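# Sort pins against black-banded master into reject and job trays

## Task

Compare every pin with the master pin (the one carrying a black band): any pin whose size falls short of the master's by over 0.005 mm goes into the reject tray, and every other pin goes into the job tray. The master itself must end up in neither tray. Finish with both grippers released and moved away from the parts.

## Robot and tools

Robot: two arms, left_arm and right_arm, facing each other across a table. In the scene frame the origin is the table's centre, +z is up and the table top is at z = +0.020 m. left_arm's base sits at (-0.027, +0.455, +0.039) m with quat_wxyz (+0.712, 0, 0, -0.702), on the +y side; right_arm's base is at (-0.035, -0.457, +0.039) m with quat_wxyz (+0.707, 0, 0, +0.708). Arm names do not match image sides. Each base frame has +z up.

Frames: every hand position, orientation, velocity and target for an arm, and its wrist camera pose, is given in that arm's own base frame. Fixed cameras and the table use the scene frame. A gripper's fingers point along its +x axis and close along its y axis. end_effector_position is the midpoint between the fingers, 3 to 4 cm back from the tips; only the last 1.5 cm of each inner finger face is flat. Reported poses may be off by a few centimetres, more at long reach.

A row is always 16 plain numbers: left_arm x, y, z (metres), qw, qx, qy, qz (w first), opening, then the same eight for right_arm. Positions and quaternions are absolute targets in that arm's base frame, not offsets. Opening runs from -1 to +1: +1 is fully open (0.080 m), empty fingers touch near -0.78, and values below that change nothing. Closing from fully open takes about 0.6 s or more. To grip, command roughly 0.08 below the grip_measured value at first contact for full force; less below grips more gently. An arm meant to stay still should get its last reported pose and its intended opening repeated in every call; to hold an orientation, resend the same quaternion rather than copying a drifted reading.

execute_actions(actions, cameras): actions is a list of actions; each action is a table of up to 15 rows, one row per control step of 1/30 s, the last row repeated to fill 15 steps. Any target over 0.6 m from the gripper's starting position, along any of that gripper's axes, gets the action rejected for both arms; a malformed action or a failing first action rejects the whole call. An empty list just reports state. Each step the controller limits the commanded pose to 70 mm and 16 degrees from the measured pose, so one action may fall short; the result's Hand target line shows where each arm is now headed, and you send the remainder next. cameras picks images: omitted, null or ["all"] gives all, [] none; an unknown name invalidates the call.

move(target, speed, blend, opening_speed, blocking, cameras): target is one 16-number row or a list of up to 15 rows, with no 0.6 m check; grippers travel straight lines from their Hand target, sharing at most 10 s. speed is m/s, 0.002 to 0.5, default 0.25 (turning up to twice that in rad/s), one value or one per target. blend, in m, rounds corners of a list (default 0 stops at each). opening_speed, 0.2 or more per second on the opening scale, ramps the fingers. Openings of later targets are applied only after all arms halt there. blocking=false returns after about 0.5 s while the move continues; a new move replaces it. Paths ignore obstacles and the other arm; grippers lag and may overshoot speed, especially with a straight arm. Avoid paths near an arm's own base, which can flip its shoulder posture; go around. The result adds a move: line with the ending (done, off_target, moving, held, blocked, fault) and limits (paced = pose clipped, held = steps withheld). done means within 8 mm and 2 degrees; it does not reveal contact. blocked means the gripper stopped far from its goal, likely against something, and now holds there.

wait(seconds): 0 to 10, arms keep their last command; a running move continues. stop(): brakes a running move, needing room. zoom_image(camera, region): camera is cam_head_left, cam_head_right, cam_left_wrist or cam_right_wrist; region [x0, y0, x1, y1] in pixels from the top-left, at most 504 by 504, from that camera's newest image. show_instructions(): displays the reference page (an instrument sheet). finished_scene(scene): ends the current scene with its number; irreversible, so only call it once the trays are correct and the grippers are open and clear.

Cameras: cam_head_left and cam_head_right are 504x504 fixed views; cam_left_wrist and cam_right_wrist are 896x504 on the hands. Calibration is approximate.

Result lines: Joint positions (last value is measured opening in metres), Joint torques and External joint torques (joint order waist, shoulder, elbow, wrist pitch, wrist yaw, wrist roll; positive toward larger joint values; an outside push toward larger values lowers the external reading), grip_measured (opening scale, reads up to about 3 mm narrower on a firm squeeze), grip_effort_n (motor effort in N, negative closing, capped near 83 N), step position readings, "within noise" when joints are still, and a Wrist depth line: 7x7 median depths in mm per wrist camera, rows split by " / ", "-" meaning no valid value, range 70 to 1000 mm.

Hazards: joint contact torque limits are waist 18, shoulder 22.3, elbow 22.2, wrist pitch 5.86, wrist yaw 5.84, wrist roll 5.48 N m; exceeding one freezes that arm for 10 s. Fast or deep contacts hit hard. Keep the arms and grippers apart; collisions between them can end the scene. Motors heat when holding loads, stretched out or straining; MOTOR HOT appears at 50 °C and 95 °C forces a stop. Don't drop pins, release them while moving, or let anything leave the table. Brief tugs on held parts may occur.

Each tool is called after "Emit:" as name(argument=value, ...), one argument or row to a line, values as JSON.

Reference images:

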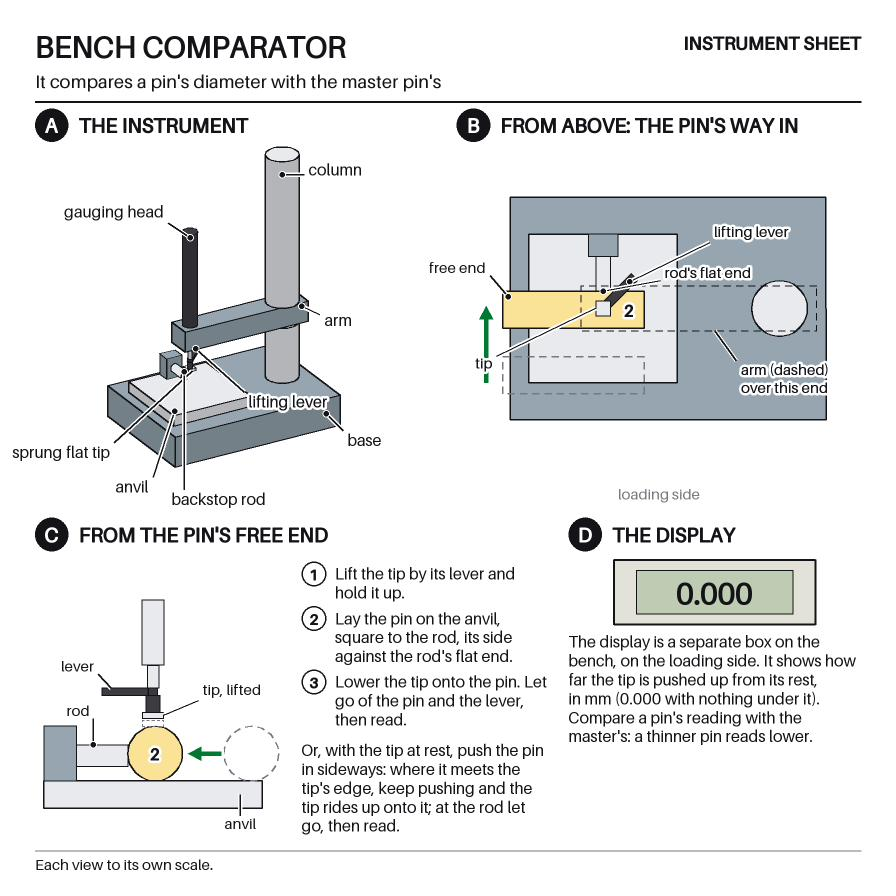

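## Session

Emit:
execute_actions(
  actions=[],
)

Emit:
zoom_image(
  camera="cam_head_left",
  region=[100, 140, 440, 400],
)

Emit:
zoom_image(
  camera="cam_head_right",
  region=[120, 130, 480, 410],
)

Scene clock: 0.00 s.
left_arm: end_effector_position=(+0.3970, -0.1193, +0.1140) grip_measured=+0.982 grip_effort_n=n/a end_effector_quat_wxyz=(+0.892, -0.141, +0.415, +0.116) | right_arm: end_effector_position=(+0.3622, +0.1718, +0.2978) grip_measured=+0.984 grip_effort_n=n/a end_effector_quat_wxyz=(+0.872, +0.229, +0.362, +0.238)
Joint positions: left_arm=[-0.414 1.693 1.13 -0.398 -0.341 -0.693 0.079] | right_arm=[0.305 1.41 1.37 -0.555 -0.374 0.492 0.079]
Joint velocities: within noise
Joint torques (N m): no reading
External joint torques (N m): no reading
Motor temperatures (°C): left_arm=[29 28 30 32 33 31] | right_arm=[28 28 28 30 33 34]
Heat: left arm: hottest wrist yaw 33 °C (+0.0 °C/min); right arm: hottest wrist roll 34 °C (+0.0 °C/min).
Wrist depth (mm): cam_left_wrist=[224 236 248 265 285 303 332 / 213 224 234 248 265 287 308 / 203 212 222 233 250 261 287 / 194 201 211 222 236 250 268 / 186 192 201 211 220 237 253 / - 76 194 202 210 88 243 / - - 187 193 203 84 -] | cam_right_wrist=[- - - - 495 215 164 / - - - - 213 370 339 / - - - - 435 354 324 / - - - - 399 349 306 / - - - - 393 97 290 / - 80 - - 371 80 - / - - - 400 349 81 -]
Hand target: left_arm +0.3974, -0.1194, +0.1151; +0.892, -0.141, +0.413, +0.115 | right_arm +0.3620, +0.1718, +0.2995; +0.872, +0.229, +0.359, +0.239
Tool commands: left_gripper/opening=+0.982314 right_gripper/opening=+0.984109
camera_calibration:
cam_left_wrist: T_world_to_cam=[[0.30467, -0.932976, 0.191657, -0.247877], [-0.876012, -0.353472, -0.328118, 0.375322], [0.373871, -0.0679262, -0.92499, 0.0286819], [0, 0, 0, 1]] pos_world=[0.393584, -0.0966491, 0.197188]
cam_right_wrist: T_world_to_cam=[[0.201329, -0.806201, -0.556333, 0.235129], [-0.920285, 0.038836, -0.389316, 0.467708], [0.335473, 0.590366, -0.734116, 0.0749307], [0, 0, 0, 1]] pos_world=[0.357949, 0.127161, 0.367904]

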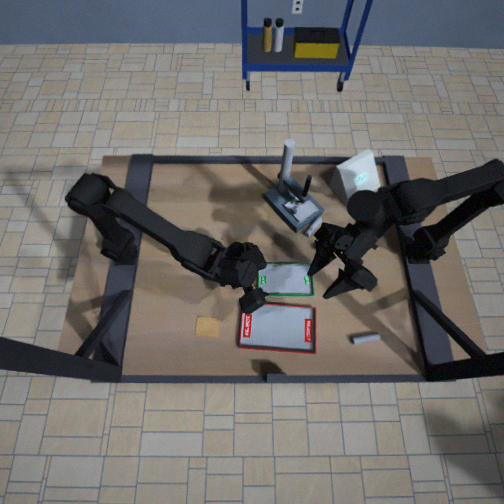

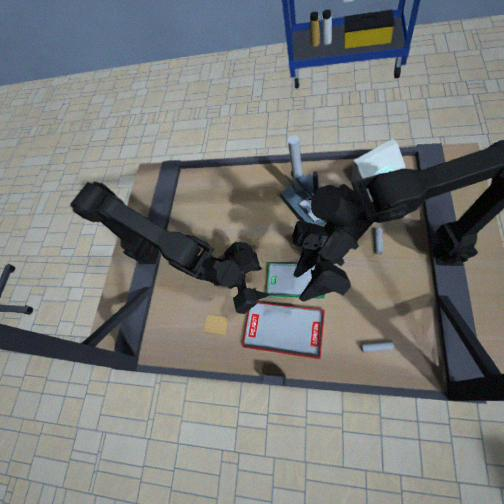

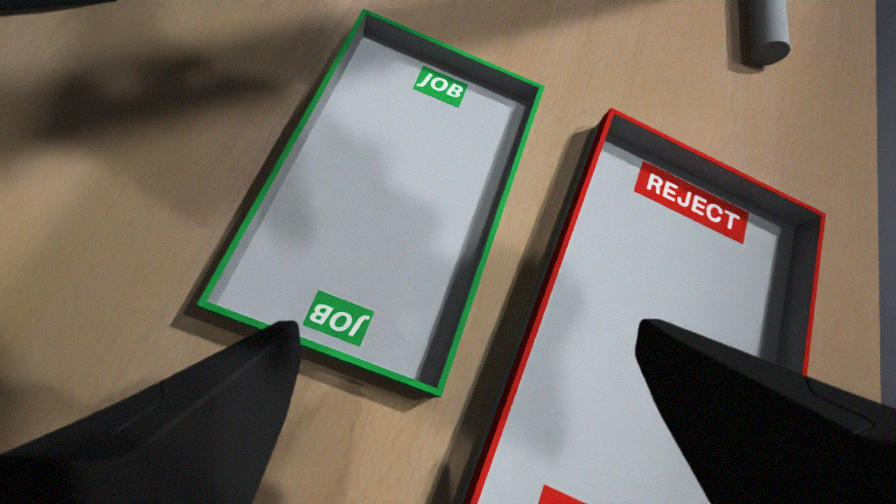

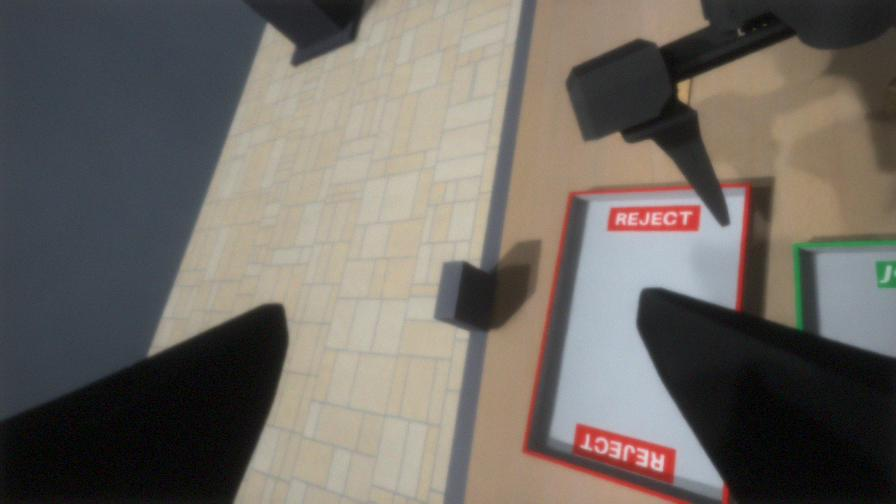

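Scaled by 1.482 from the camera's 504x504 image, which has a finer 720x720 frame.

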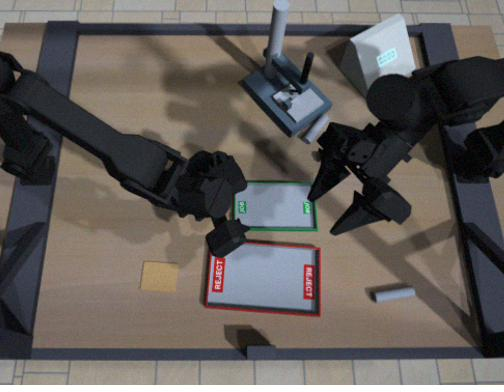

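Scaled by 1.400 from the camera's 504x504 image, which has a finer 720x720 frame.

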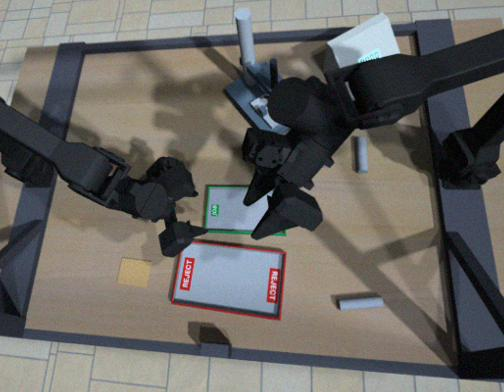

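Emit:
move(
  target=[0.20, 0.02, 0.28, 0.92388, 0, 0.38268, 0, 0.98, 0.24, 0.05, 0.30, 0.8870, 0.0776, 0.4135, -0.1902, 0.98],
  speed=0.2,
)

Scene clock: 11.43 s.
left_arm: end_effector_position=(+0.1998, +0.0201, +0.2755) grip_measured=+0.982 grip_effort_n=-14.7 end_effector_quat_wxyz=(+0.922, +0.000, +0.388, +0.001) | right_arm: end_effector_position=(+0.2408, +0.0503, +0.2954) grip_measured=+0.984 grip_effort_n=-19.8 end_effector_quat_wxyz=(+0.884, +0.073, +0.420, -0.191)
Joint positions: left_arm=[0.207 0.811 1.146 -1.142 0.142 0.147 0.079] | right_arm=[0.537 1.224 1.485 -1.404 0.561 0.812 0.079]
Joint velocities: within noise
Joint torques (N m): left_arm=[0.3 -0.73 7.15 1.2 0.24 0.1] | right_arm=[0.22 -4.63 7.24 0.73 0.47 0.13]
External joint torques (N m): left_arm=[0.28 -0.15 1.41 -0.2 0.18 0.1] | right_arm=[0.23 -1.67 1.73 -0.19 0.13 0.13]
Motor temperatures (°C): left_arm=[29 31 31 33 33 31] | right_arm=[28 29 31 32 33 34]
Heat: left arm: hottest wrist pitch 33 °C (+5.2 °C/min); right arm: hottest wrist roll 34 °C (+0.0 °C/min).
Wrist depth (mm): cam_left_wrist=[- 377 471 524 536 541 - / 460 437 449 481 491 491 - / 425 432 439 446 448 452 457 / 402 406 410 415 419 422 429 / 377 383 385 381 384 400 402 / 361 76 361 364 368 88 378 / - - 339 344 347 84 -] | cam_right_wrist=[441 448 461 479 490 477 - / 419 430 441 454 425 469 - / 394 406 416 427 399 450 453 / 380 386 396 407 408 425 337 / 365 370 379 386 395 97 348 / - 80 364 371 377 80 - / - - 349 355 360 81 -]
Hand target: left_arm +0.2000, +0.0200, +0.2800; +0.924, +0.000, +0.383, +0.000 | right_arm +0.2400, +0.0499, +0.3000; +0.887, +0.078, +0.414, -0.190
Off the commanded pose: left_arm 0.005 m, 1 deg | right_arm 0.005 m, 1 deg.
move: done
camera_calibration:
cam_left_wrist: T_world_to_cam=[[-0.0181881, -0.999206, 0.0354433, 0.0201683], [-0.905631, 0.00144258, -0.424064, 0.330065], [0.423676, -0.0398115, -0.904938, 0.245252], [0, 0, 0, 1]] pos_world=[0.195376, 0.02944, 0.361192]
cam_right_wrist: T_world_to_cam=[[-0.442892, -0.8946, 0.0594821, 0.13795], [-0.855132, 0.401552, -0.327879, 0.30769], [0.269435, -0.19608, -0.942845, 0.302702], [0, 0, 0, 1]] pos_world=[0.242654, 0.0592101, 0.378081]

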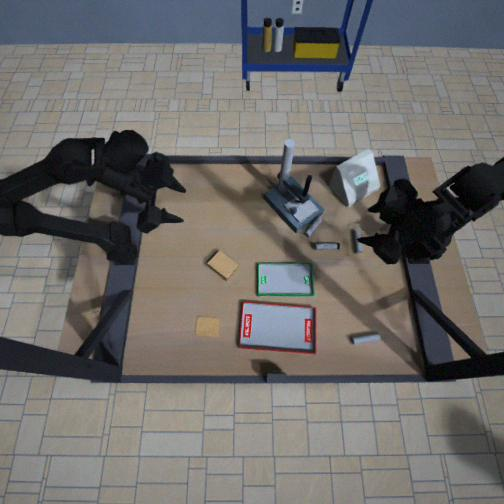

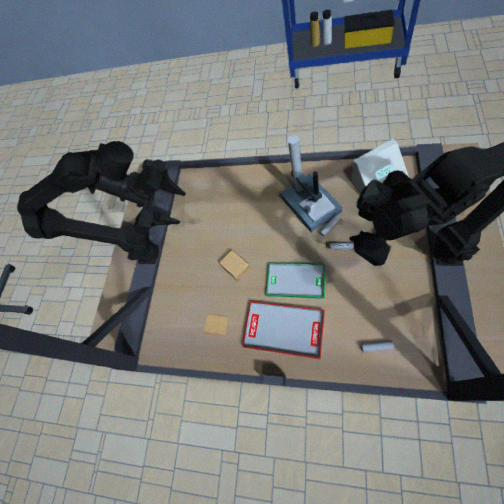

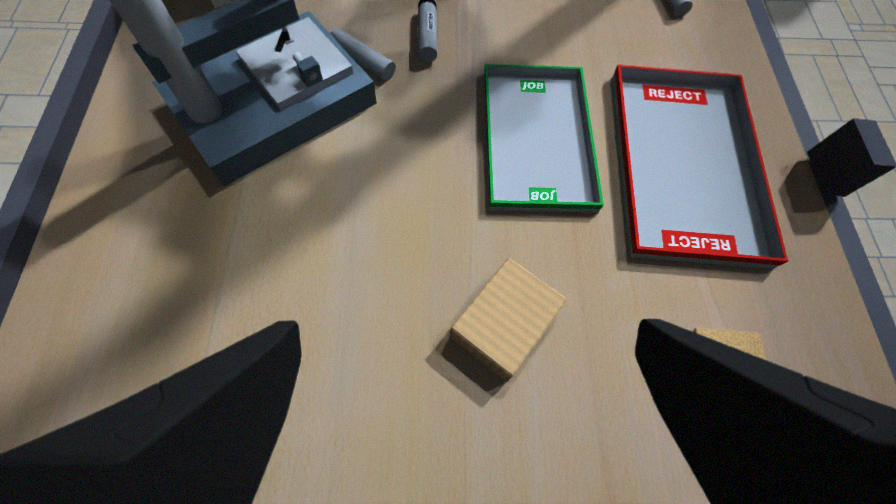

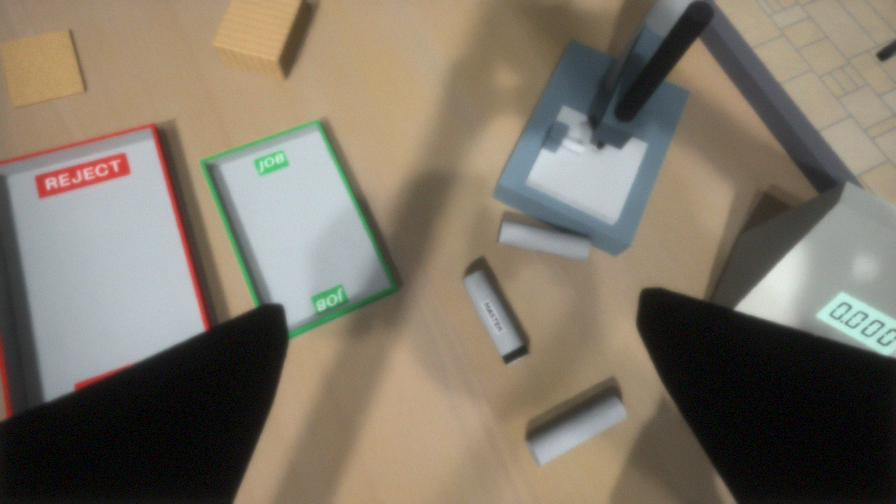

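Emit:
move(
  target=[0.20, 0.02, 0.28, 0.92388, 0, 0.38268, 0, 0.98, 0.279, -0.056, 0.19, 0.8214, 0.1786, 0.3830, -0.3830, 0.98],
  speed=0.2,
  cameras=["cam_right_wrist"],
)

Emit:
zoom_image(
  camera="cam_right_wrist",
  region=[300, 20, 620, 320],
)

Scene clock: 33.13 s.
left_arm: end_effector_position=(+0.1998, +0.0201, +0.2756) grip_measured=+0.982 grip_effort_n=-14.7 end_effector_quat_wxyz=(+0.922, +0.000, +0.388, +0.001) | right_arm: end_effector_position=(+0.2792, -0.0555, +0.1939) grip_measured=+0.984 grip_effort_n=-19.3 end_effector_quat_wxyz=(+0.824, +0.179, +0.379, -0.381)
Joint positions: left_arm=[0.207 0.811 1.146 -1.143 0.143 0.147 0.079] | right_arm=[0.086 1.242 1.064 -0.932 0.555 0.823 0.079]
Joint velocities: within noise
Joint torques (N m): left_arm=[0.3 -0.72 7.14 1.2 0.25 0.1] | right_arm=[-0.17 -4.07 5.99 1.04 0.26 0.12]
External joint torques (N m): left_arm=[0.3 -0.12 1.37 -0.21 0.17 0.1] | right_arm=[-0.17 -0.26 -0.26 0.06 -0.07 0.12]
Motor temperatures (°C): left_arm=[29 30 33 35 33 31] | right_arm=[28 30 33 33 33 34]
Heat: left arm: hottest wrist pitch 35 °C (+5.4 °C/min); right arm: hottest wrist roll 34 °C (+0.0 °C/min).
Wrist depth (mm): cam_left_wrist=[- 377 468 522 534 543 - / 459 436 449 484 491 490 - / 426 433 439 446 447 454 455 / 401 407 411 415 419 421 429 / 376 383 385 382 383 399 402 / 361 76 360 364 368 88 380 / - - 341 342 346 84 -] | cam_right_wrist=[336 342 344 307 357 353 - / 320 323 324 281 337 342 218 / 304 306 304 270 319 274 230 / 289 291 292 268 302 266 245 / 273 277 280 280 287 97 261 / - 80 268 271 274 80 - / - - 256 256 263 81 -]
Hand target: left_arm +0.1999, +0.0200, +0.2800; +0.924, +0.000, +0.383, +0.000 | right_arm +0.2789, -0.0561, +0.1900; +0.821, +0.179, +0.383, -0.383
Off the commanded pose: left_arm 0.004 m, 1 deg | right_arm 0.004 m, 1 deg.
move: done
camera_calibration:
cam_right_wrist: T_world_to_cam=[[-0.793774, -0.607842, 0.0212371, 0.187681], [-0.577349, 0.742052, -0.340628, 0.293626], [0.191289, -0.282643, -0.939958, 0.192435], [0, 0, 0, 1]] pos_world=[0.28169, -0.0494148, 0.276912]
Images, in order (width x height): cam_right_wrist 896x504.

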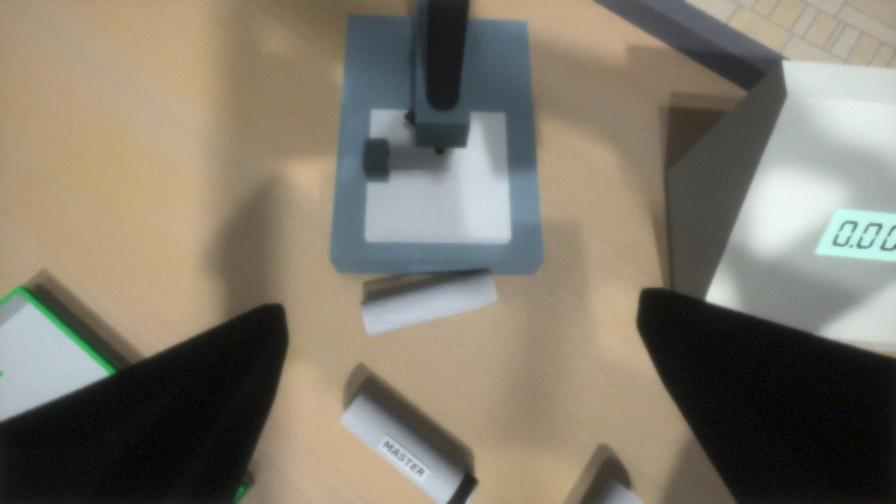

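Scaled by 1.575 from the camera's 896x504 image, which has a finer 1280x720 frame.

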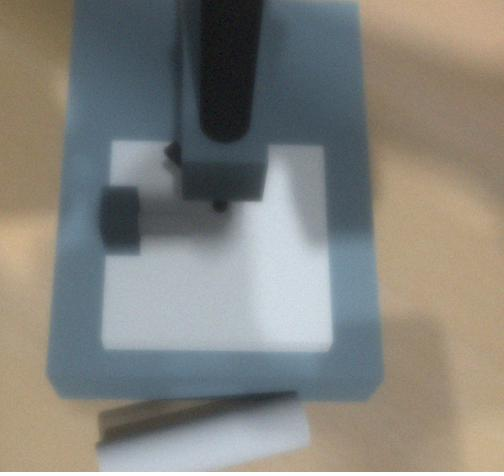

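Emit:
move(
  target=[
    [0.20, 0.02, 0.28, 0.92388, 0, 0.38268, 0, 0.98, 0.20, -0.033, 0.09, 0.9063, 0, 0.4226, 0, 0.2],
    [0.20, 0.02, 0.28, 0.92388, 0, 0.38268, 0, 0.98, 0.237, -0.0335, 0.028, 0.9063, 0, 0.4226, 0, 0.2],
  ],
  speed=[0.2,0.08],
  cameras=["cam_right_wrist"],
)

Scene clock: 47.77 s.
left_arm: end_effector_position=(+0.1998, +0.0201, +0.2756) grip_measured=+0.982 grip_effort_n=-14.7 end_effector_quat_wxyz=(+0.922, +0.000, +0.388, +0.001) | right_arm: end_effector_position=(+0.2388, -0.0343, +0.0311) grip_measured=+0.204 grip_effort_n=-19.3 end_effector_quat_wxyz=(+0.908, -0.002, +0.419, +0.000)
Joint positions: left_arm=[0.207 0.811 1.146 -1.143 0.143 0.147 0.079] | right_arm=[-0.237 1.05 0.246 -0.074 -0.152 -0.185 0.044]
Joint velocities: within noise
Joint torques (N m): left_arm=[0.29 -0.73 7.14 1.2 0.24 0.1] | right_arm=[0.21 -2.1 5.5 1.36 0.02 0.13]
External joint torques (N m): left_arm=[0.3 -0.17 1.45 -0.18 0.17 0.1] | right_arm=[0.23 -0.03 -0.36 0.04 0.1 0.13]
Motor temperatures (°C): left_arm=[29 29 34 35 33 31] | right_arm=[28 30 33 33 33 34]
Heat: left arm: hottest wrist pitch 35 °C (+3.8 °C/min); right arm: hottest wrist roll 34 °C (+0.0 °C/min).
Wrist depth (mm): cam_left_wrist=[- 377 470 521 534 543 - / 459 434 451 481 491 491 - / 426 431 440 447 447 454 455 / 402 407 412 416 421 421 432 / 376 383 384 381 382 400 402 / 362 76 361 363 366 88 379 / - - 340 343 346 84 -] | cam_right_wrist=[142 141 149 150 147 129 120 / 139 140 141 123 143 130 122 / 133 133 134 116 135 136 135 / 126 127 127 113 129 130 130 / 120 121 122 104 100 123 124 / 116 - 83 116 115 - - / - - 109 112 112 - -]
Hand target: left_arm +0.1999, +0.0200, +0.2800; +0.924, +0.000, +0.383, +0.000 | right_arm +0.2370, -0.0335, +0.0281; +0.906, +0.000, +0.423, +0.000
Off the commanded pose: left_arm 0.004 m, 1 deg | right_arm 0.004 m, 1 deg.
move: done
camera_calibration:
cam_right_wrist: T_world_to_cam=[[-0.0468794, -0.998473, 0.0292343, -0.0200195], [-0.939156, 0.0340869, -0.341796, 0.261216], [0.340277, -0.0434788, -0.939319, 0.0257613], [0, 0, 0, 1]] pos_world=[0.235618, -0.0277729, 0.114066]
Images, in order (width x height): cam_right_wrist 896x504.

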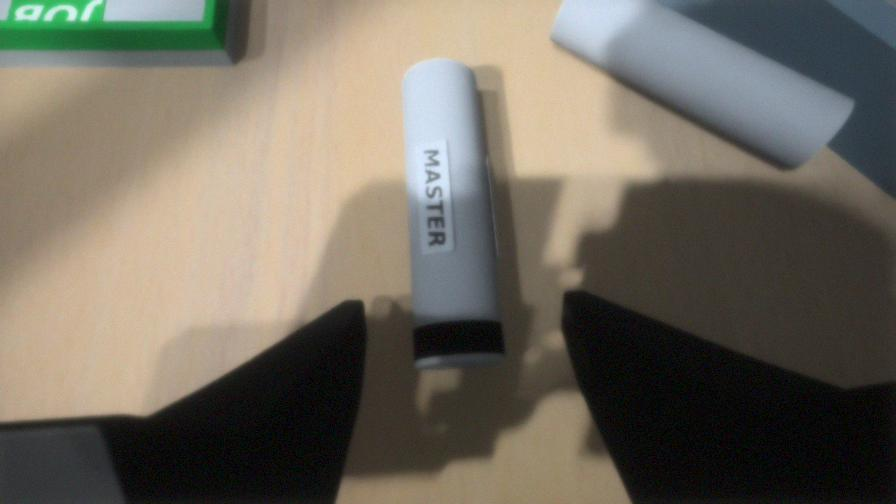

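Emit:
move(
  target=[0.20, 0.02, 0.28, 0.92388, 0, 0.38268, 0, 0.98, 0.242, -0.0315, 0.024, 0.9063, 0, 0.4226, 0, 0.2],
  speed=0.05,
  cameras=["cam_right_wrist"],
)

Scene clock: 60.57 s.
left_arm: end_effector_position=(+0.1998, +0.0201, +0.2756) grip_measured=+0.982 grip_effort_n=-14.7 end_effector_quat_wxyz=(+0.922, +0.000, +0.388, +0.001) | right_arm: end_effector_position=(+0.2439, -0.0323, +0.0272) grip_measured=+0.204 grip_effort_n=-19.3 end_effector_quat_wxyz=(+0.908, -0.002, +0.419, +0.000)
Joint positions: left_arm=[0.207 0.811 1.146 -1.143 0.143 0.147 0.079] | right_arm=[-0.216 1.099 0.246 -0.023 -0.139 -0.169 0.044]
Joint velocities: within noise
Joint torques (N m): left_arm=[0.3 -0.72 7.14 1.2 0.24 0.1] | right_arm=[0.22 -2.28 5.37 1.35 0.03 0.14]
External joint torques (N m): left_arm=[0.29 -0.05 1.33 -0.21 0.17 0.09] | right_arm=[0.21 -0.09 -0.21 0.08 0.1 0.13]
Motor temperatures (°C): left_arm=[29 29 34 35 33 31] | right_arm=[28 29 34 34 33 34]
Heat: left arm: hottest wrist pitch 35 °C (+3.0 °C/min); right arm: hottest elbow 34 °C (+6.0 °C/min).
Wrist depth (mm): cam_left_wrist=[- 376 472 522 535 542 - / 458 435 449 482 490 491 - / 425 431 441 446 447 453 456 / 402 406 411 415 419 424 431 / 377 384 386 381 383 400 402 / 361 76 360 364 368 88 379 / - - 340 345 346 84 -] | cam_right_wrist=[135 137 144 145 142 124 119 / 135 136 136 117 138 127 117 / 128 129 129 109 131 132 131 / 122 123 123 106 125 125 126 / 116 117 117 102 103 120 120 / 112 - 83 112 112 - - / - - 106 108 109 - -]
Hand target: left_arm +0.1999, +0.0200, +0.2800; +0.924, +0.000, +0.383, +0.000 | right_arm +0.2420, -0.0315, +0.0241; +0.906, +0.000, +0.423, +0.000
Off the commanded pose: left_arm 0.004 m, 1 deg | right_arm 0.004 m, 1 deg.
move: done
camera_calibration:
cam_right_wrist: T_world_to_cam=[[-0.0469226, -0.998473, 0.0291679, -0.017652], [-0.939049, 0.034137, -0.342083, 0.26459], [0.340565, -0.0434415, -0.939217, 0.0202946], [0, 0, 0, 1]] pos_world=[0.240723, -0.0257757, 0.110088]
Images, in order (width x height): cam_right_wrist 896x504.

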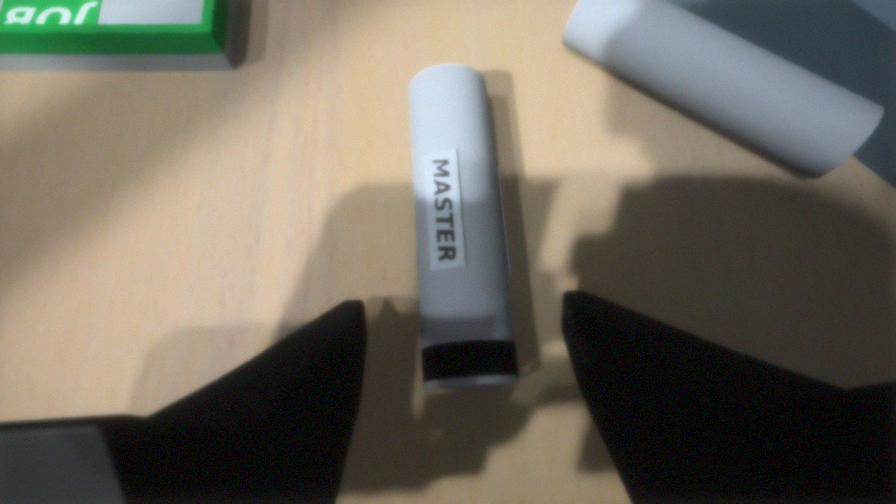

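Emit:
move(
  target=[
    [0.20, 0.02, 0.28, 0.92388, 0, 0.38268, 0, 0.98, 0.242, -0.0315, 0.0225, 0.9063, 0, 0.4226, 0, 0.2],
    [0.20, 0.02, 0.28, 0.92388, 0, 0.38268, 0, 0.98, 0.242, -0.0315, 0.0225, 0.9063, 0, 0.4226, 0, -0.55],
  ],
  speed=0.05,
  opening_speed=0.8,
  cameras=["cam_right_wrist"],
)

Scene clock: 67.37 s.
left_arm: end_effector_position=(+0.1998, +0.0201, +0.2756) grip_measured=+0.982 grip_effort_n=-14.7 end_effector_quat_wxyz=(+0.922, +0.000, +0.388, +0.001) | right_arm: end_effector_position=(+0.2441, -0.0323, +0.0258) grip_measured=-0.391 grip_effort_n=-83.5 end_effector_quat_wxyz=(+0.908, -0.002, +0.418, +0.000)
Joint positions: left_arm=[0.207 0.811 1.146 -1.143 0.143 0.147 0.079] | right_arm=[-0.216 1.106 0.242 -0.01 -0.139 -0.168 0.017]
Joint velocities: within noise
Joint torques (N m): left_arm=[0.3 -0.73 7.13 1.2 0.24 0.1] | right_arm=[0.2 -2.27 5.33 1.29 0.01 0.13]
External joint torques (N m): left_arm=[0.31 -0.09 1.36 -0.19 0.16 0.1] | right_arm=[0.19 -0.03 -0.31 -0.02 0.09 0.13]
Motor temperatures (°C): left_arm=[29 29 34 36 33 31] | right_arm=[28 29 34 34 33 34]
Heat: left arm: hottest wrist pitch 36 °C (+3.0 °C/min); right arm: hottest elbow 34 °C (+3.0 °C/min).
Wrist depth (mm): cam_left_wrist=[- 376 471 524 536 542 - / 458 436 449 484 490 493 - / 426 432 442 447 448 453 456 / 402 405 411 415 420 420 431 / 377 384 386 380 383 398 402 / 360 76 363 364 368 88 379 / - - 340 344 346 84 -] | cam_right_wrist=[130 136 143 144 141 122 118 / 133 134 135 116 137 128 116 / 127 127 128 108 130 131 130 / 121 121 122 105 123 124 125 / 115 116 117 97 117 119 119 / 111 112 - 111 86 - - / - - - 107 - - -]
Hand target: left_arm +0.1999, +0.0200, +0.2800; +0.924, +0.000, +0.383, +0.000 | right_arm +0.2420, -0.0315, +0.0225; +0.906, +0.000, +0.423, +0.000
Off the commanded pose: left_arm 0.004 m, 1 deg | right_arm 0.004 m, 1 deg.
move: done
camera_calibration:
cam_right_wrist: T_world_to_cam=[[-0.0470954, -0.998459, 0.0293372, -0.0175684], [-0.93881, 0.0342116, -0.342731, 0.264248], [0.3412, -0.0436831, -0.938975, 0.0187242], [0, 0, 0, 1]] pos_world=[0.240863, -0.0257638, 0.108663]
Images, in order (width x height): cam_right_wrist 896x504.

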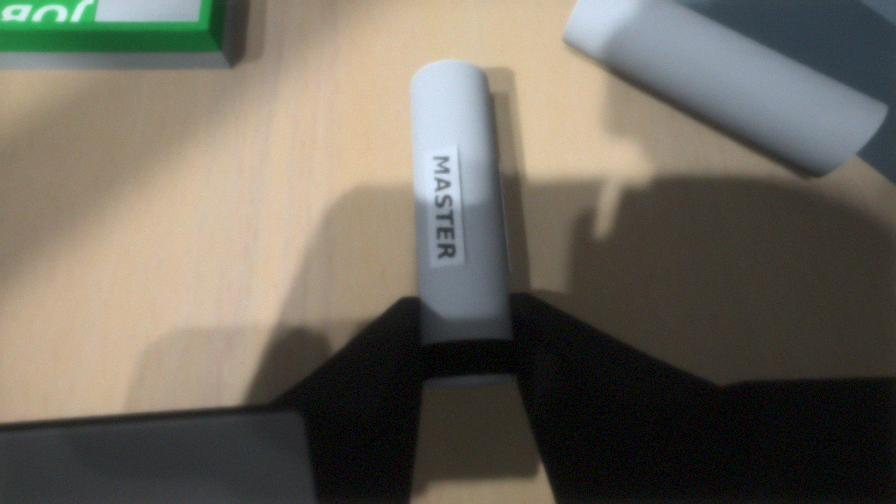

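Emit:
move(
  target=[
    [0.20, 0.02, 0.28, 0.92388, 0, 0.38268, 0, 0.98, 0.242, -0.0315, 0.10, 0.9063, 0, 0.4226, 0, -0.55],
    [0.20, 0.02, 0.28, 0.92388, 0, 0.38268, 0, 0.98, 0.27, -0.09, 0.14, 0.8129, 0.1869, 0.3790, -0.4009, -0.55],
  ],
  speed=[0.1,0.2],
  blend=[0.02,0],
  cameras=["cam_right_wrist"],
)

Scene clock: 76.87 s.
left_arm: end_effector_position=(+0.1998, +0.0201, +0.2756) grip_measured=+0.982 grip_effort_n=-14.7 end_effector_quat_wxyz=(+0.922, +0.000, +0.388, +0.001) | right_arm: end_effector_position=(+0.2657, -0.0893, +0.1333) grip_measured=-0.391 grip_effort_n=-83.5 end_effector_quat_wxyz=(+0.809, +0.185, +0.389, -0.399)
Joint positions: left_arm=[0.207 0.811 1.146 -1.143 0.143 0.147 0.079] | right_arm=[-0.065 1.218 0.814 -0.681 0.497 0.717 0.017]
Joint velocities: within noise
Joint torques (N m): left_arm=[0.3 -0.73 7.14 1.2 0.24 0.1] | right_arm=[0.23 -4.27 8.68 0.99 0.62 0.14]
External joint torques (N m): left_arm=[0.31 -0.11 1.38 -0.19 0.16 0.1] | right_arm=[0.25 -0.61 2.46 -0.02 0.32 0.14]
Motor temperatures (°C): left_arm=[29 29 35 36 33 31] | right_arm=[28 29 35 35 33 34]
Heat: left arm: hottest wrist pitch 36 °C (+2.0 °C/min); right arm: hottest elbow 35 °C (+3.0 °C/min).
Wrist depth (mm): cam_left_wrist=[- 376 473 530 535 544 - / 458 436 450 480 490 492 - / 425 430 440 448 448 453 455 / 401 407 412 416 420 420 430 / 377 384 388 384 382 398 401 / 362 76 359 364 368 88 379 / - - 340 343 346 84 -] | cam_right_wrist=[254 255 142 237 276 278 157 / 242 244 201 115 261 207 166 / 231 232 196 108 248 202 178 / 221 222 204 104 237 200 191 / 212 215 199 97 226 225 208 / 205 208 - 211 86 - - / - - - 204 - - -]
Hand target: left_arm +0.1999, +0.0200, +0.2800; +0.924, +0.000, +0.383, +0.000 | right_arm +0.2699, -0.0899, +0.1399; +0.813, +0.187, +0.379, -0.401
Off the commanded pose: left_arm 0.004 m, 1 deg | right_arm 0.008 m, 1 deg.
move: done
camera_calibration:
cam_right_wrist: T_world_to_cam=[[-0.818425, -0.573295, 0.0389098, 0.164983], [-0.554108, 0.769479, -0.317596, 0.283404], [0.152136, -0.281489, -0.947427, 0.140003], [0, 0, 0, 1]] pos_world=[0.270763, -0.0840804, 0.216232]
Images, in order (width x height): cam_right_wrist 896x504.

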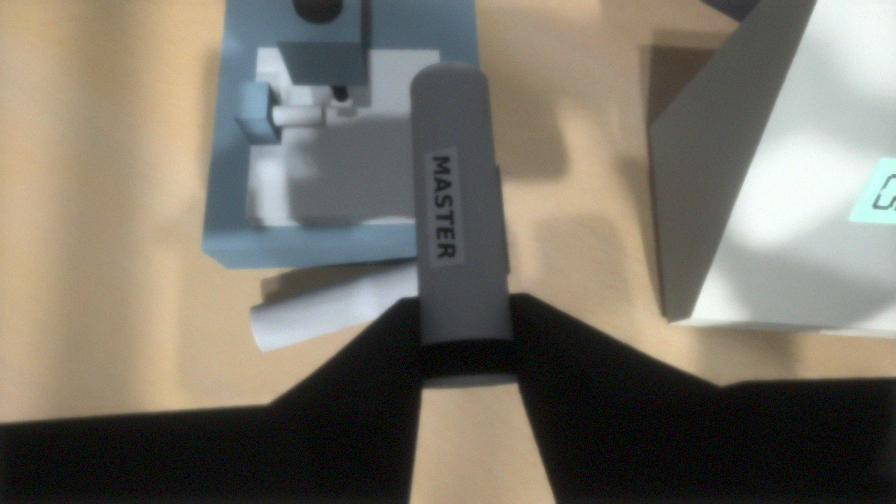

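Emit:
move(
  target=[
    [0.20, 0.02, 0.28, 0.92388, 0, 0.38268, 0, 0.98, 0.300, -0.1265, 0.12, 0.8129, 0.1869, 0.3790, -0.4009, -0.55],
    [0.20, 0.02, 0.28, 0.92388, 0, 0.38268, 0, 0.98, 0.300, -0.1265, 0.073, 0.8129, 0.1869, 0.3790, -0.4009, -0.55],
  ],
  speed=[0.1,0.06],
  cameras=["cam_right_wrist"],
)

Scene clock: 92.53 s.
left_arm: end_effector_position=(+0.1998, +0.0201, +0.2756) grip_measured=+0.982 grip_effort_n=-14.7 end_effector_quat_wxyz=(+0.922, +0.000, +0.388, +0.001) | right_arm: end_effector_position=(+0.3019, -0.1262, +0.0776) grip_measured=-0.547 grip_effort_n=-19.3 end_effector_quat_wxyz=(+0.815, +0.189, +0.373, -0.401)
Joint positions: left_arm=[0.207 0.811 1.146 -1.143 0.143 0.147 0.079] | right_arm=[-0.201 1.441 0.72 -0.272 0.436 0.589 0.01]
Joint velocities: within noise
Joint torques (N m): left_arm=[0.29 -0.73 7.14 1.21 0.24 0.1] | right_arm=[-0.21 -4.98 5.53 1.21 0.17 -0.13]
External joint torques (N m): left_arm=[0.3 -0.07 1.36 -0.19 0.17 0.1] | right_arm=[-0.25 -0.13 -0.29 0.07 -0.06 -0.13]
Motor temperatures (°C): left_arm=[29 29 35 36 33 31] | right_arm=[28 30 37 34 33 34]
Heat: left arm: hottest wrist pitch 36 °C (+1.0 °C/min); right arm: hottest elbow 37 °C (+4.0 °C/min).
Wrist depth (mm): cam_left_wrist=[- 377 465 527 536 544 - / 459 435 448 482 490 493 - / 426 430 440 446 448 454 455 / 400 407 411 416 420 422 431 / 376 385 385 382 382 400 402 / 362 76 360 364 368 88 378 / - - 340 343 347 84 -] | cam_right_wrist=[197 - 76 168 208 211 213 / 187 - 117 149 195 199 169 / 178 126 135 141 185 188 153 / 169 131 130 133 175 178 151 / 162 132 128 127 166 170 150 / 156 155 - 138 - - - / - - - 151 - - -]
Hand target: left_arm +0.1999, +0.0200, +0.2800; +0.924, +0.000, +0.383, +0.000 | right_arm +0.3000, -0.1264, +0.0731; +0.813, +0.187, +0.379, -0.401
Off the commanded pose: left_arm 0.004 m, 1 deg | right_arm 0.005 m, 1 deg.
move: done
camera_calibration:
cam_right_wrist: T_world_to_cam=[[-0.822569, -0.568396, 0.0175257, 0.179153], [-0.538951, 0.769385, -0.342897, 0.311595], [0.181417, -0.291502, -0.939209, 0.0605515], [0, 0, 0, 1]] pos_world=[0.304315, -0.120256, 0.160576]
Images, in order (width x height): cam_right_wrist 896x504.

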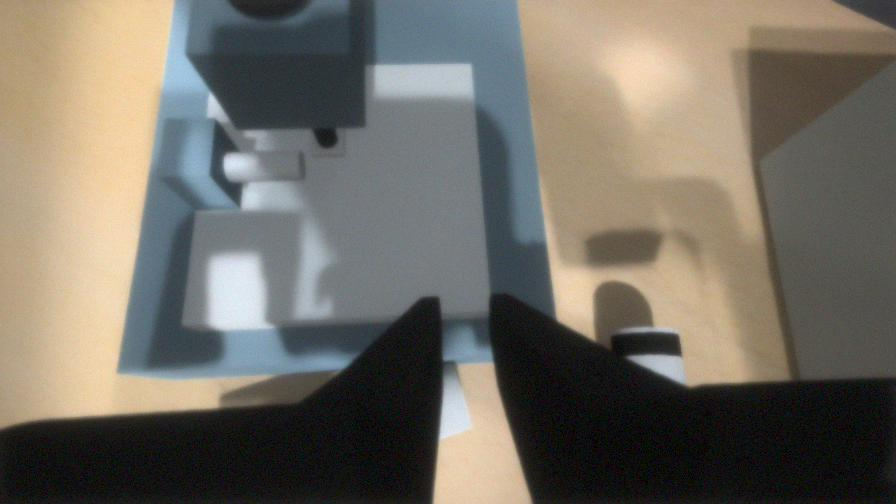

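Emit:
move(
  target=[0.20, 0.02, 0.28, 0.92388, 0, 0.38268, 0, 0.98, 0.25, -0.06, 0.22, 0.8129, 0.1869, 0.3790, -0.4009, 0.2],
  speed=0.15,
  cameras=["cam_right_wrist","cam_head_left"],
)

Scene clock: 96.83 s.
left_arm: end_effector_position=(+0.1998, +0.0201, +0.2756) grip_measured=+0.982 grip_effort_n=-14.7 end_effector_quat_wxyz=(+0.922, +0.000, +0.388, +0.001) | right_arm: end_effector_position=(+0.2491, -0.0603, +0.2157) grip_measured=+0.196 grip_effort_n=14.2 end_effector_quat_wxyz=(+0.811, +0.184, +0.385, -0.401)
Joint positions: left_arm=[0.207 0.811 1.146 -1.143 0.143 0.147 0.079] | right_arm=[0.085 1.172 1.119 -1.106 0.569 0.873 0.044]
Joint velocities: within noise
Joint torques (N m): left_arm=[0.3 -0.72 7.13 1.2 0.24 0.1] | right_arm=[0.22 -4.3 7.81 0.72 0.48 0.12]
External joint torques (N m): left_arm=[0.3 -0.05 1.3 -0.21 0.17 0.09] | right_arm=[0.25 -1.16 1.76 -0.17 0.14 0.12]
Motor temperatures (°C): left_arm=[29 29 35 36 33 31] | right_arm=[28 30 37 34 33 34]
Heat: left arm: hottest wrist pitch 36 °C (+1.0 °C/min); right arm: hottest elbow 37 °C (+4.0 °C/min).
Wrist depth (mm): cam_left_wrist=[- 376 471 527 536 542 - / 458 436 452 484 490 493 - / 425 431 442 448 447 453 455 / 402 406 410 415 420 420 431 / 376 383 385 382 383 400 402 / 362 76 360 365 368 88 378 / - - 340 344 347 84 -] | cam_right_wrist=[354 362 332 370 379 - - / 337 343 311 324 364 247 248 / 322 327 291 303 341 263 264 / 308 311 295 303 320 283 284 / 293 299 288 306 99 314 318 / 280 - 94 294 91 - - / - - 273 280 266 - -]
Hand target: left_arm +0.1999, +0.0200, +0.2800; +0.924, +0.000, +0.383, +0.000 | right_arm +0.2500, -0.0600, +0.2200; +0.813, +0.187, +0.379, -0.401
Off the commanded pose: left_arm 0.004 m, 1 deg | right_arm 0.004 m, 1 deg.
move: done
camera_calibration:
cam_right_wrist: T_world_to_cam=[[-0.820151, -0.570896, 0.0378114, 0.16564], [-0.550241, 0.768913, -0.32559, 0.27875], [0.156804, -0.287838, -0.944755, 0.226599], [0, 0, 0, 1]] pos_world=[0.253698, -0.054547, 0.298576]
Images, in order (width x height): cam_head_left 504x504, cam_right_wrist 896x504.

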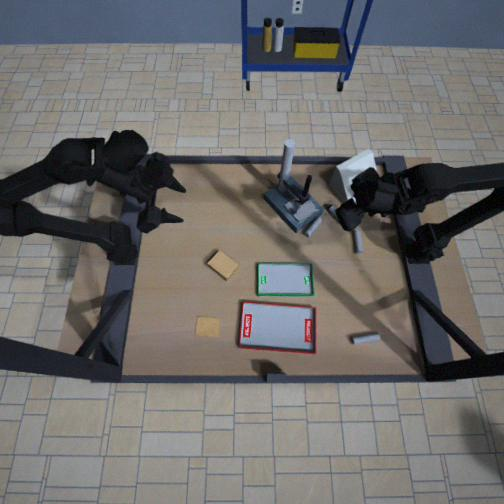

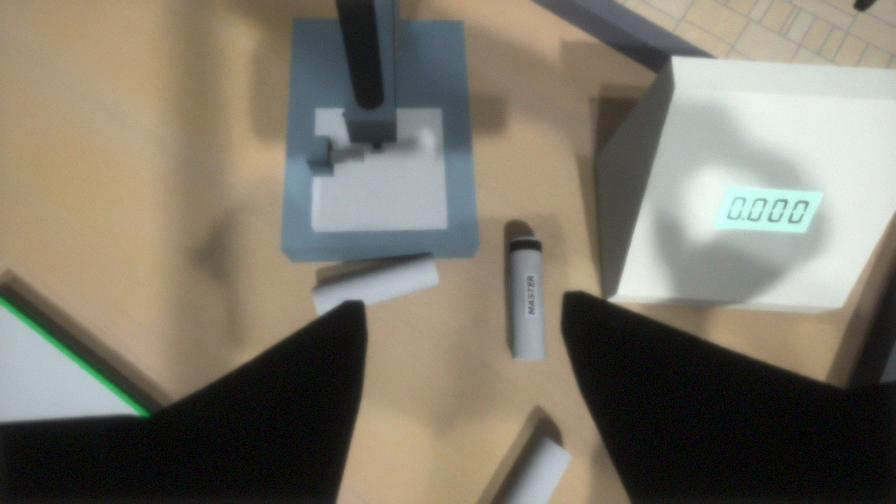

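Emit:
move(
  target=[
    [0.20, 0.02, 0.28, 0.92388, 0, 0.38268, 0, 0.98, 0.195, -0.076, 0.09, 0.8002, 0.1984, 0.3731, -0.4255, 0.1],
    [0.20, 0.02, 0.28, 0.92388, 0, 0.38268, 0, 0.98, 0.2165, -0.1075, 0.033, 0.8002, 0.1984, 0.3731, -0.4255, 0.1],
  ],
  speed=[0.2,0.08],
  cameras=["cam_right_wrist"],
)

Scene clock: 113.13 s.
left_arm: end_effector_position=(+0.1998, +0.0201, +0.2756) grip_measured=+0.982 grip_effort_n=-14.7 end_effector_quat_wxyz=(+0.922, +0.000, +0.388, +0.001) | right_arm: end_effector_position=(+0.2187, -0.1075, +0.0363) grip_measured=+0.104 grip_effort_n=-19.8 end_effector_quat_wxyz=(+0.802, +0.200, +0.368, -0.425)
Joint positions: left_arm=[0.207 0.811 1.146 -1.143 0.143 0.147 0.079] | right_arm=[-0.164 1.185 0.361 -0.213 0.487 0.682 0.04]
Joint velocities: within noise
Joint torques (N m): left_arm=[0.3 -0.73 7.14 1.21 0.24 0.1] | right_arm=[-0.23 -2.7 5.2 1.15 0.2 -0.13]
External joint torques (N m): left_arm=[0.3 -0.08 1.34 -0.2 0.17 0.09] | right_arm=[-0.22 -0.04 -0.29 0.08 -0.08 -0.13]
Motor temperatures (°C): left_arm=[29 29 35 36 33 31] | right_arm=[28 31 36 34 33 34]
Heat: left arm: hottest wrist pitch 36 °C (+1.0 °C/min); right arm: hottest elbow 36 °C (+2.0 °C/min).
Wrist depth (mm): cam_left_wrist=[- 377 472 530 536 544 - / 459 435 450 484 487 493 - / 425 431 442 447 447 453 457 / 401 404 411 417 420 422 431 / 376 383 385 382 383 399 403 / 362 76 360 365 366 88 378 / - - 340 342 346 84 -] | cam_right_wrist=[115 114 153 159 160 107 105 / 119 118 139 132 151 114 111 / 116 120 141 139 144 123 120 / 128 131 133 117 137 138 140 / 125 126 128 113 94 131 133 / 120 - 86 122 87 - - / - - 115 117 118 - -]
Hand target: left_arm +0.1999, +0.0200, +0.2800; +0.924, +0.000, +0.383, +0.000 | right_arm +0.2165, -0.1075, +0.0331; +0.800, +0.198, +0.373, -0.425
Off the commanded pose: left_arm 0.004 m, 1 deg | right_arm 0.004 m, 1 deg.
move: done
camera_calibration:
cam_right_wrist: T_world_to_cam=[[-0.855674, -0.517181, 0.0186232, 0.134813], [-0.491701, 0.80124, -0.340946, 0.231186], [0.161409, -0.300896, -0.939898, 0.0457123], [0, 0, 0, 1]] pos_world=[0.221652, -0.101758, 0.119276]
Images, in order (width x height): cam_right_wrist 896x504.

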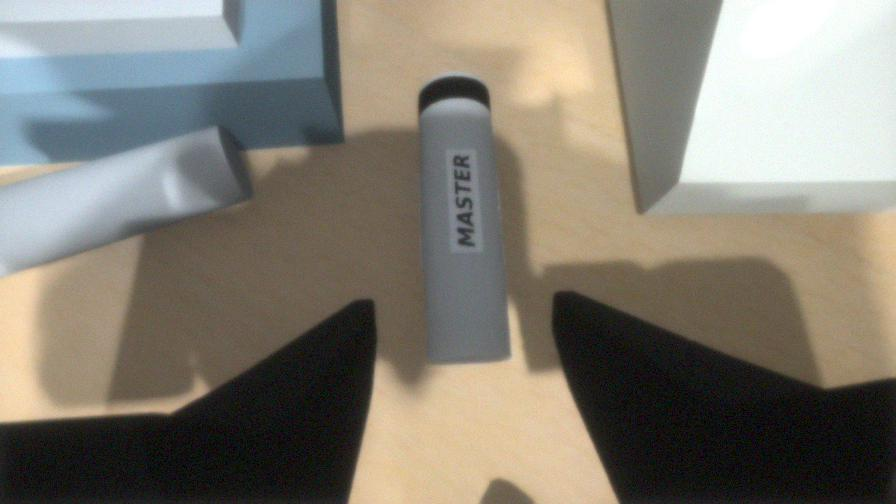

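Emit:
move(
  target=[
    [0.20, 0.02, 0.28, 0.92388, 0, 0.38268, 0, 0.98, 0.2199, -0.1125, 0.0225, 0.8002, 0.1984, 0.3731, -0.4255, 0.1],
    [0.20, 0.02, 0.28, 0.92388, 0, 0.38268, 0, 0.98, 0.2199, -0.1125, 0.0225, 0.8002, 0.1984, 0.3731, -0.4255, -0.60],
  ],
  speed=[0.06,0.08],
  opening_speed=0.8,
  cameras=["cam_right_wrist"],
)

Scene clock: 119.30 s.
left_arm: end_effector_position=(+0.1998, +0.0201, +0.2756) grip_measured=+0.982 grip_effort_n=-14.7 end_effector_quat_wxyz=(+0.922, +0.000, +0.388, +0.001) | right_arm: end_effector_position=(+0.2222, -0.1126, +0.0256) grip_measured=-0.394 grip_effort_n=-83.5 end_effector_quat_wxyz=(+0.802, +0.200, +0.368, -0.425)
Joint positions: left_arm=[0.207 0.811 1.146 -1.143 0.143 0.147 0.079] | right_arm=[-0.19 1.25 0.343 -0.118 0.474 0.657 0.017]
Joint velocities: within noise
Joint torques (N m): left_arm=[0.3 -0.71 7.13 1.2 0.24 0.1] | right_arm=[-0.19 -2.92 5 1.11 0.21 -0.13]
External joint torques (N m): left_arm=[0.28 -0.08 1.35 -0.21 0.17 0.09] | right_arm=[-0.17 0 -0.31 0.01 -0.07 -0.13]
Motor temperatures (°C): left_arm=[29 29 35 36 33 31] | right_arm=[28 30 36 34 33 34]
Heat: left arm: hottest wrist pitch 36 °C (+1.0 °C/min); right arm: hottest elbow 36 °C (+2.0 °C/min).
Wrist depth (mm): cam_left_wrist=[- 376 470 527 534 541 - / 460 436 449 484 491 490 - / 426 432 440 447 447 453 458 / 402 406 410 415 420 423 431 / 378 384 387 382 384 399 401 / 362 76 361 364 366 88 379 / - - 340 343 347 84 -] | cam_right_wrist=[103 104 142 147 148 115 94 / 111 109 127 117 140 108 100 / - 122 129 110 132 119 107 / 118 121 123 106 125 127 128 / 115 116 117 98 119 121 121 / 111 112 - 111 86 - - / - - - 108 - - -]
Hand target: left_arm +0.1999, +0.0200, +0.2800; +0.924, +0.000, +0.383, +0.000 | right_arm +0.2198, -0.1125, +0.0225; +0.800, +0.198, +0.373, -0.426
Off the commanded pose: left_arm 0.004 m, 1 deg | right_arm 0.004 m, 1 deg.
move: done
camera_calibration:
cam_right_wrist: T_world_to_cam=[[-0.855835, -0.516918, 0.0184913, 0.135412], [-0.491392, 0.801373, -0.341079, 0.233338], [0.161491, -0.300994, -0.939853, 0.033566], [0, 0, 0, 1]] pos_world=[0.22513, -0.106891, 0.10863]
Images, in order (width x height): cam_right_wrist 896x504.

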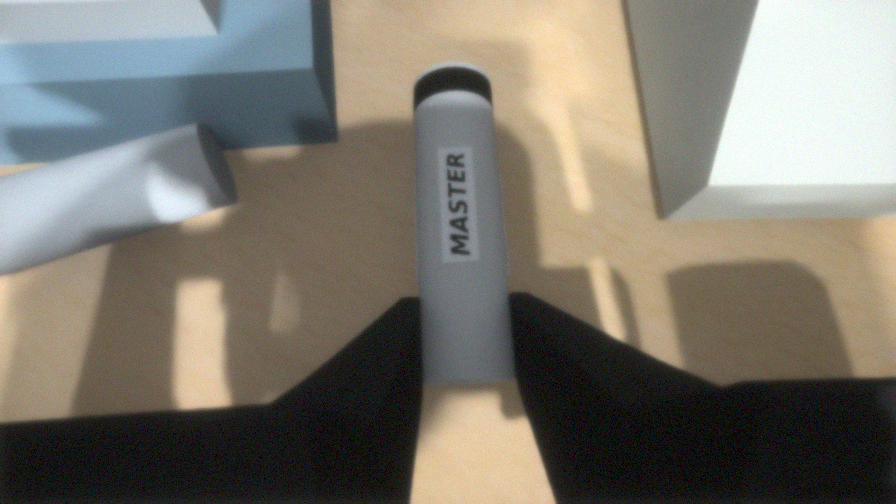

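Emit:
move(
  target=[
    [0.20, 0.02, 0.28, 0.92388, 0, 0.38268, 0, 0.98, 0.2199, -0.1105, 0.10, 0.8002, 0.1984, 0.3731, -0.4255, -0.60],
    [0.20, 0.02, 0.28, 0.92388, 0, 0.38268, 0, 0.98, 0.278, -0.105, 0.13, 0.8129, 0.1869, 0.3790, -0.4009, -0.60],
  ],
  speed=[0.1,0.12],
  blend=[0.02,0],
  cameras=["cam_right_wrist"],
)

Scene clock: 124.73 s.
left_arm: end_effector_position=(+0.1998, +0.0201, +0.2756) grip_measured=+0.982 grip_effort_n=-14.7 end_effector_quat_wxyz=(+0.922, +0.000, +0.388, +0.001) | right_arm: end_effector_position=(+0.2733, -0.1046, +0.1236) grip_measured=-0.394 grip_effort_n=-83.5 end_effector_quat_wxyz=(+0.809, +0.187, +0.386, -0.402)
Joint positions: left_arm=[0.207 0.811 1.146 -1.143 0.143 0.147 0.079] | right_arm=[-0.13 1.258 0.796 -0.593 0.47 0.66 0.017]
Joint velocities: within noise
Joint torques (N m): left_arm=[0.29 -0.72 7.14 1.2 0.24 0.1] | right_arm=[0.19 -4.58 8.64 1.03 0.41 -0.13]
External joint torques (N m): left_arm=[0.3 -0.08 1.39 -0.18 0.17 0.1] | right_arm=[0.16 -0.7 2.46 -0.01 0.14 -0.13]
Motor temperatures (°C): left_arm=[29 29 36 36 33 31] | right_arm=[28 30 36 34 33 34]
Heat: left arm: hottest elbow 36 °C (+2.0 °C/min); right arm: hottest elbow 36 °C (+2.0 °C/min).
Wrist depth (mm): cam_left_wrist=[- 377 470 529 533 544 - / 460 437 450 483 488 493 - / 426 431 441 445 446 452 456 / 401 407 413 415 419 423 431 / 377 383 386 382 382 399 401 / 362 76 362 364 368 88 378 / - - 340 344 346 84 -] | cam_right_wrist=[243 244 127 224 262 266 141 / 231 228 190 117 249 203 149 / 221 195 185 110 237 199 158 / 213 184 182 105 226 196 171 / 202 204 205 97 215 194 185 / 196 199 - 107 86 - - / - - - 195 - - -]
Hand target: left_arm +0.1999, +0.0200, +0.2800; +0.924, +0.000, +0.383, +0.000 | right_arm +0.2779, -0.1050, +0.1300; +0.813, +0.187, +0.379, -0.401
Off the commanded pose: left_arm 0.004 m, 1 deg | right_arm 0.008 m, 1 deg.
move: done
camera_calibration:
cam_right_wrist: T_world_to_cam=[[-0.823069, -0.566789, 0.0361522, 0.165094], [-0.546837, 0.773686, -0.319968, 0.295017], [0.153384, -0.283125, -0.946738, 0.124762], [0, 0, 0, 1]] pos_world=[0.278074, -0.0993539, 0.206544]
Images, in order (width x height): cam_right_wrist 896x504.

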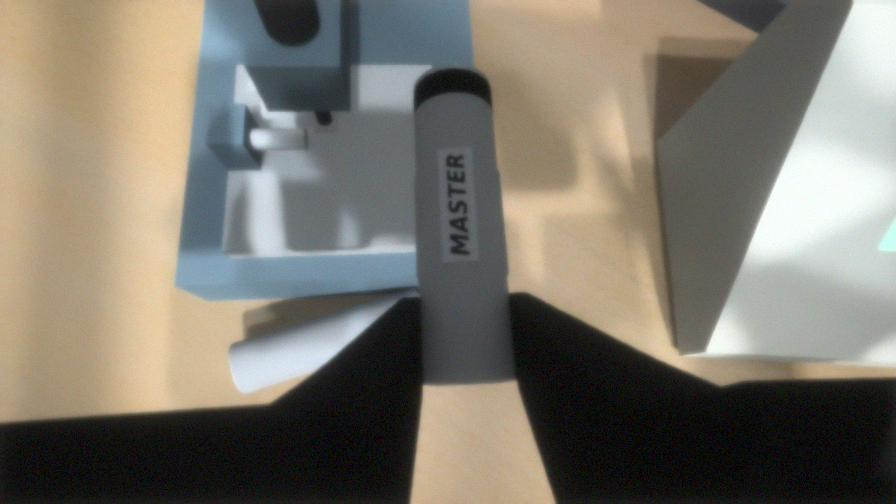

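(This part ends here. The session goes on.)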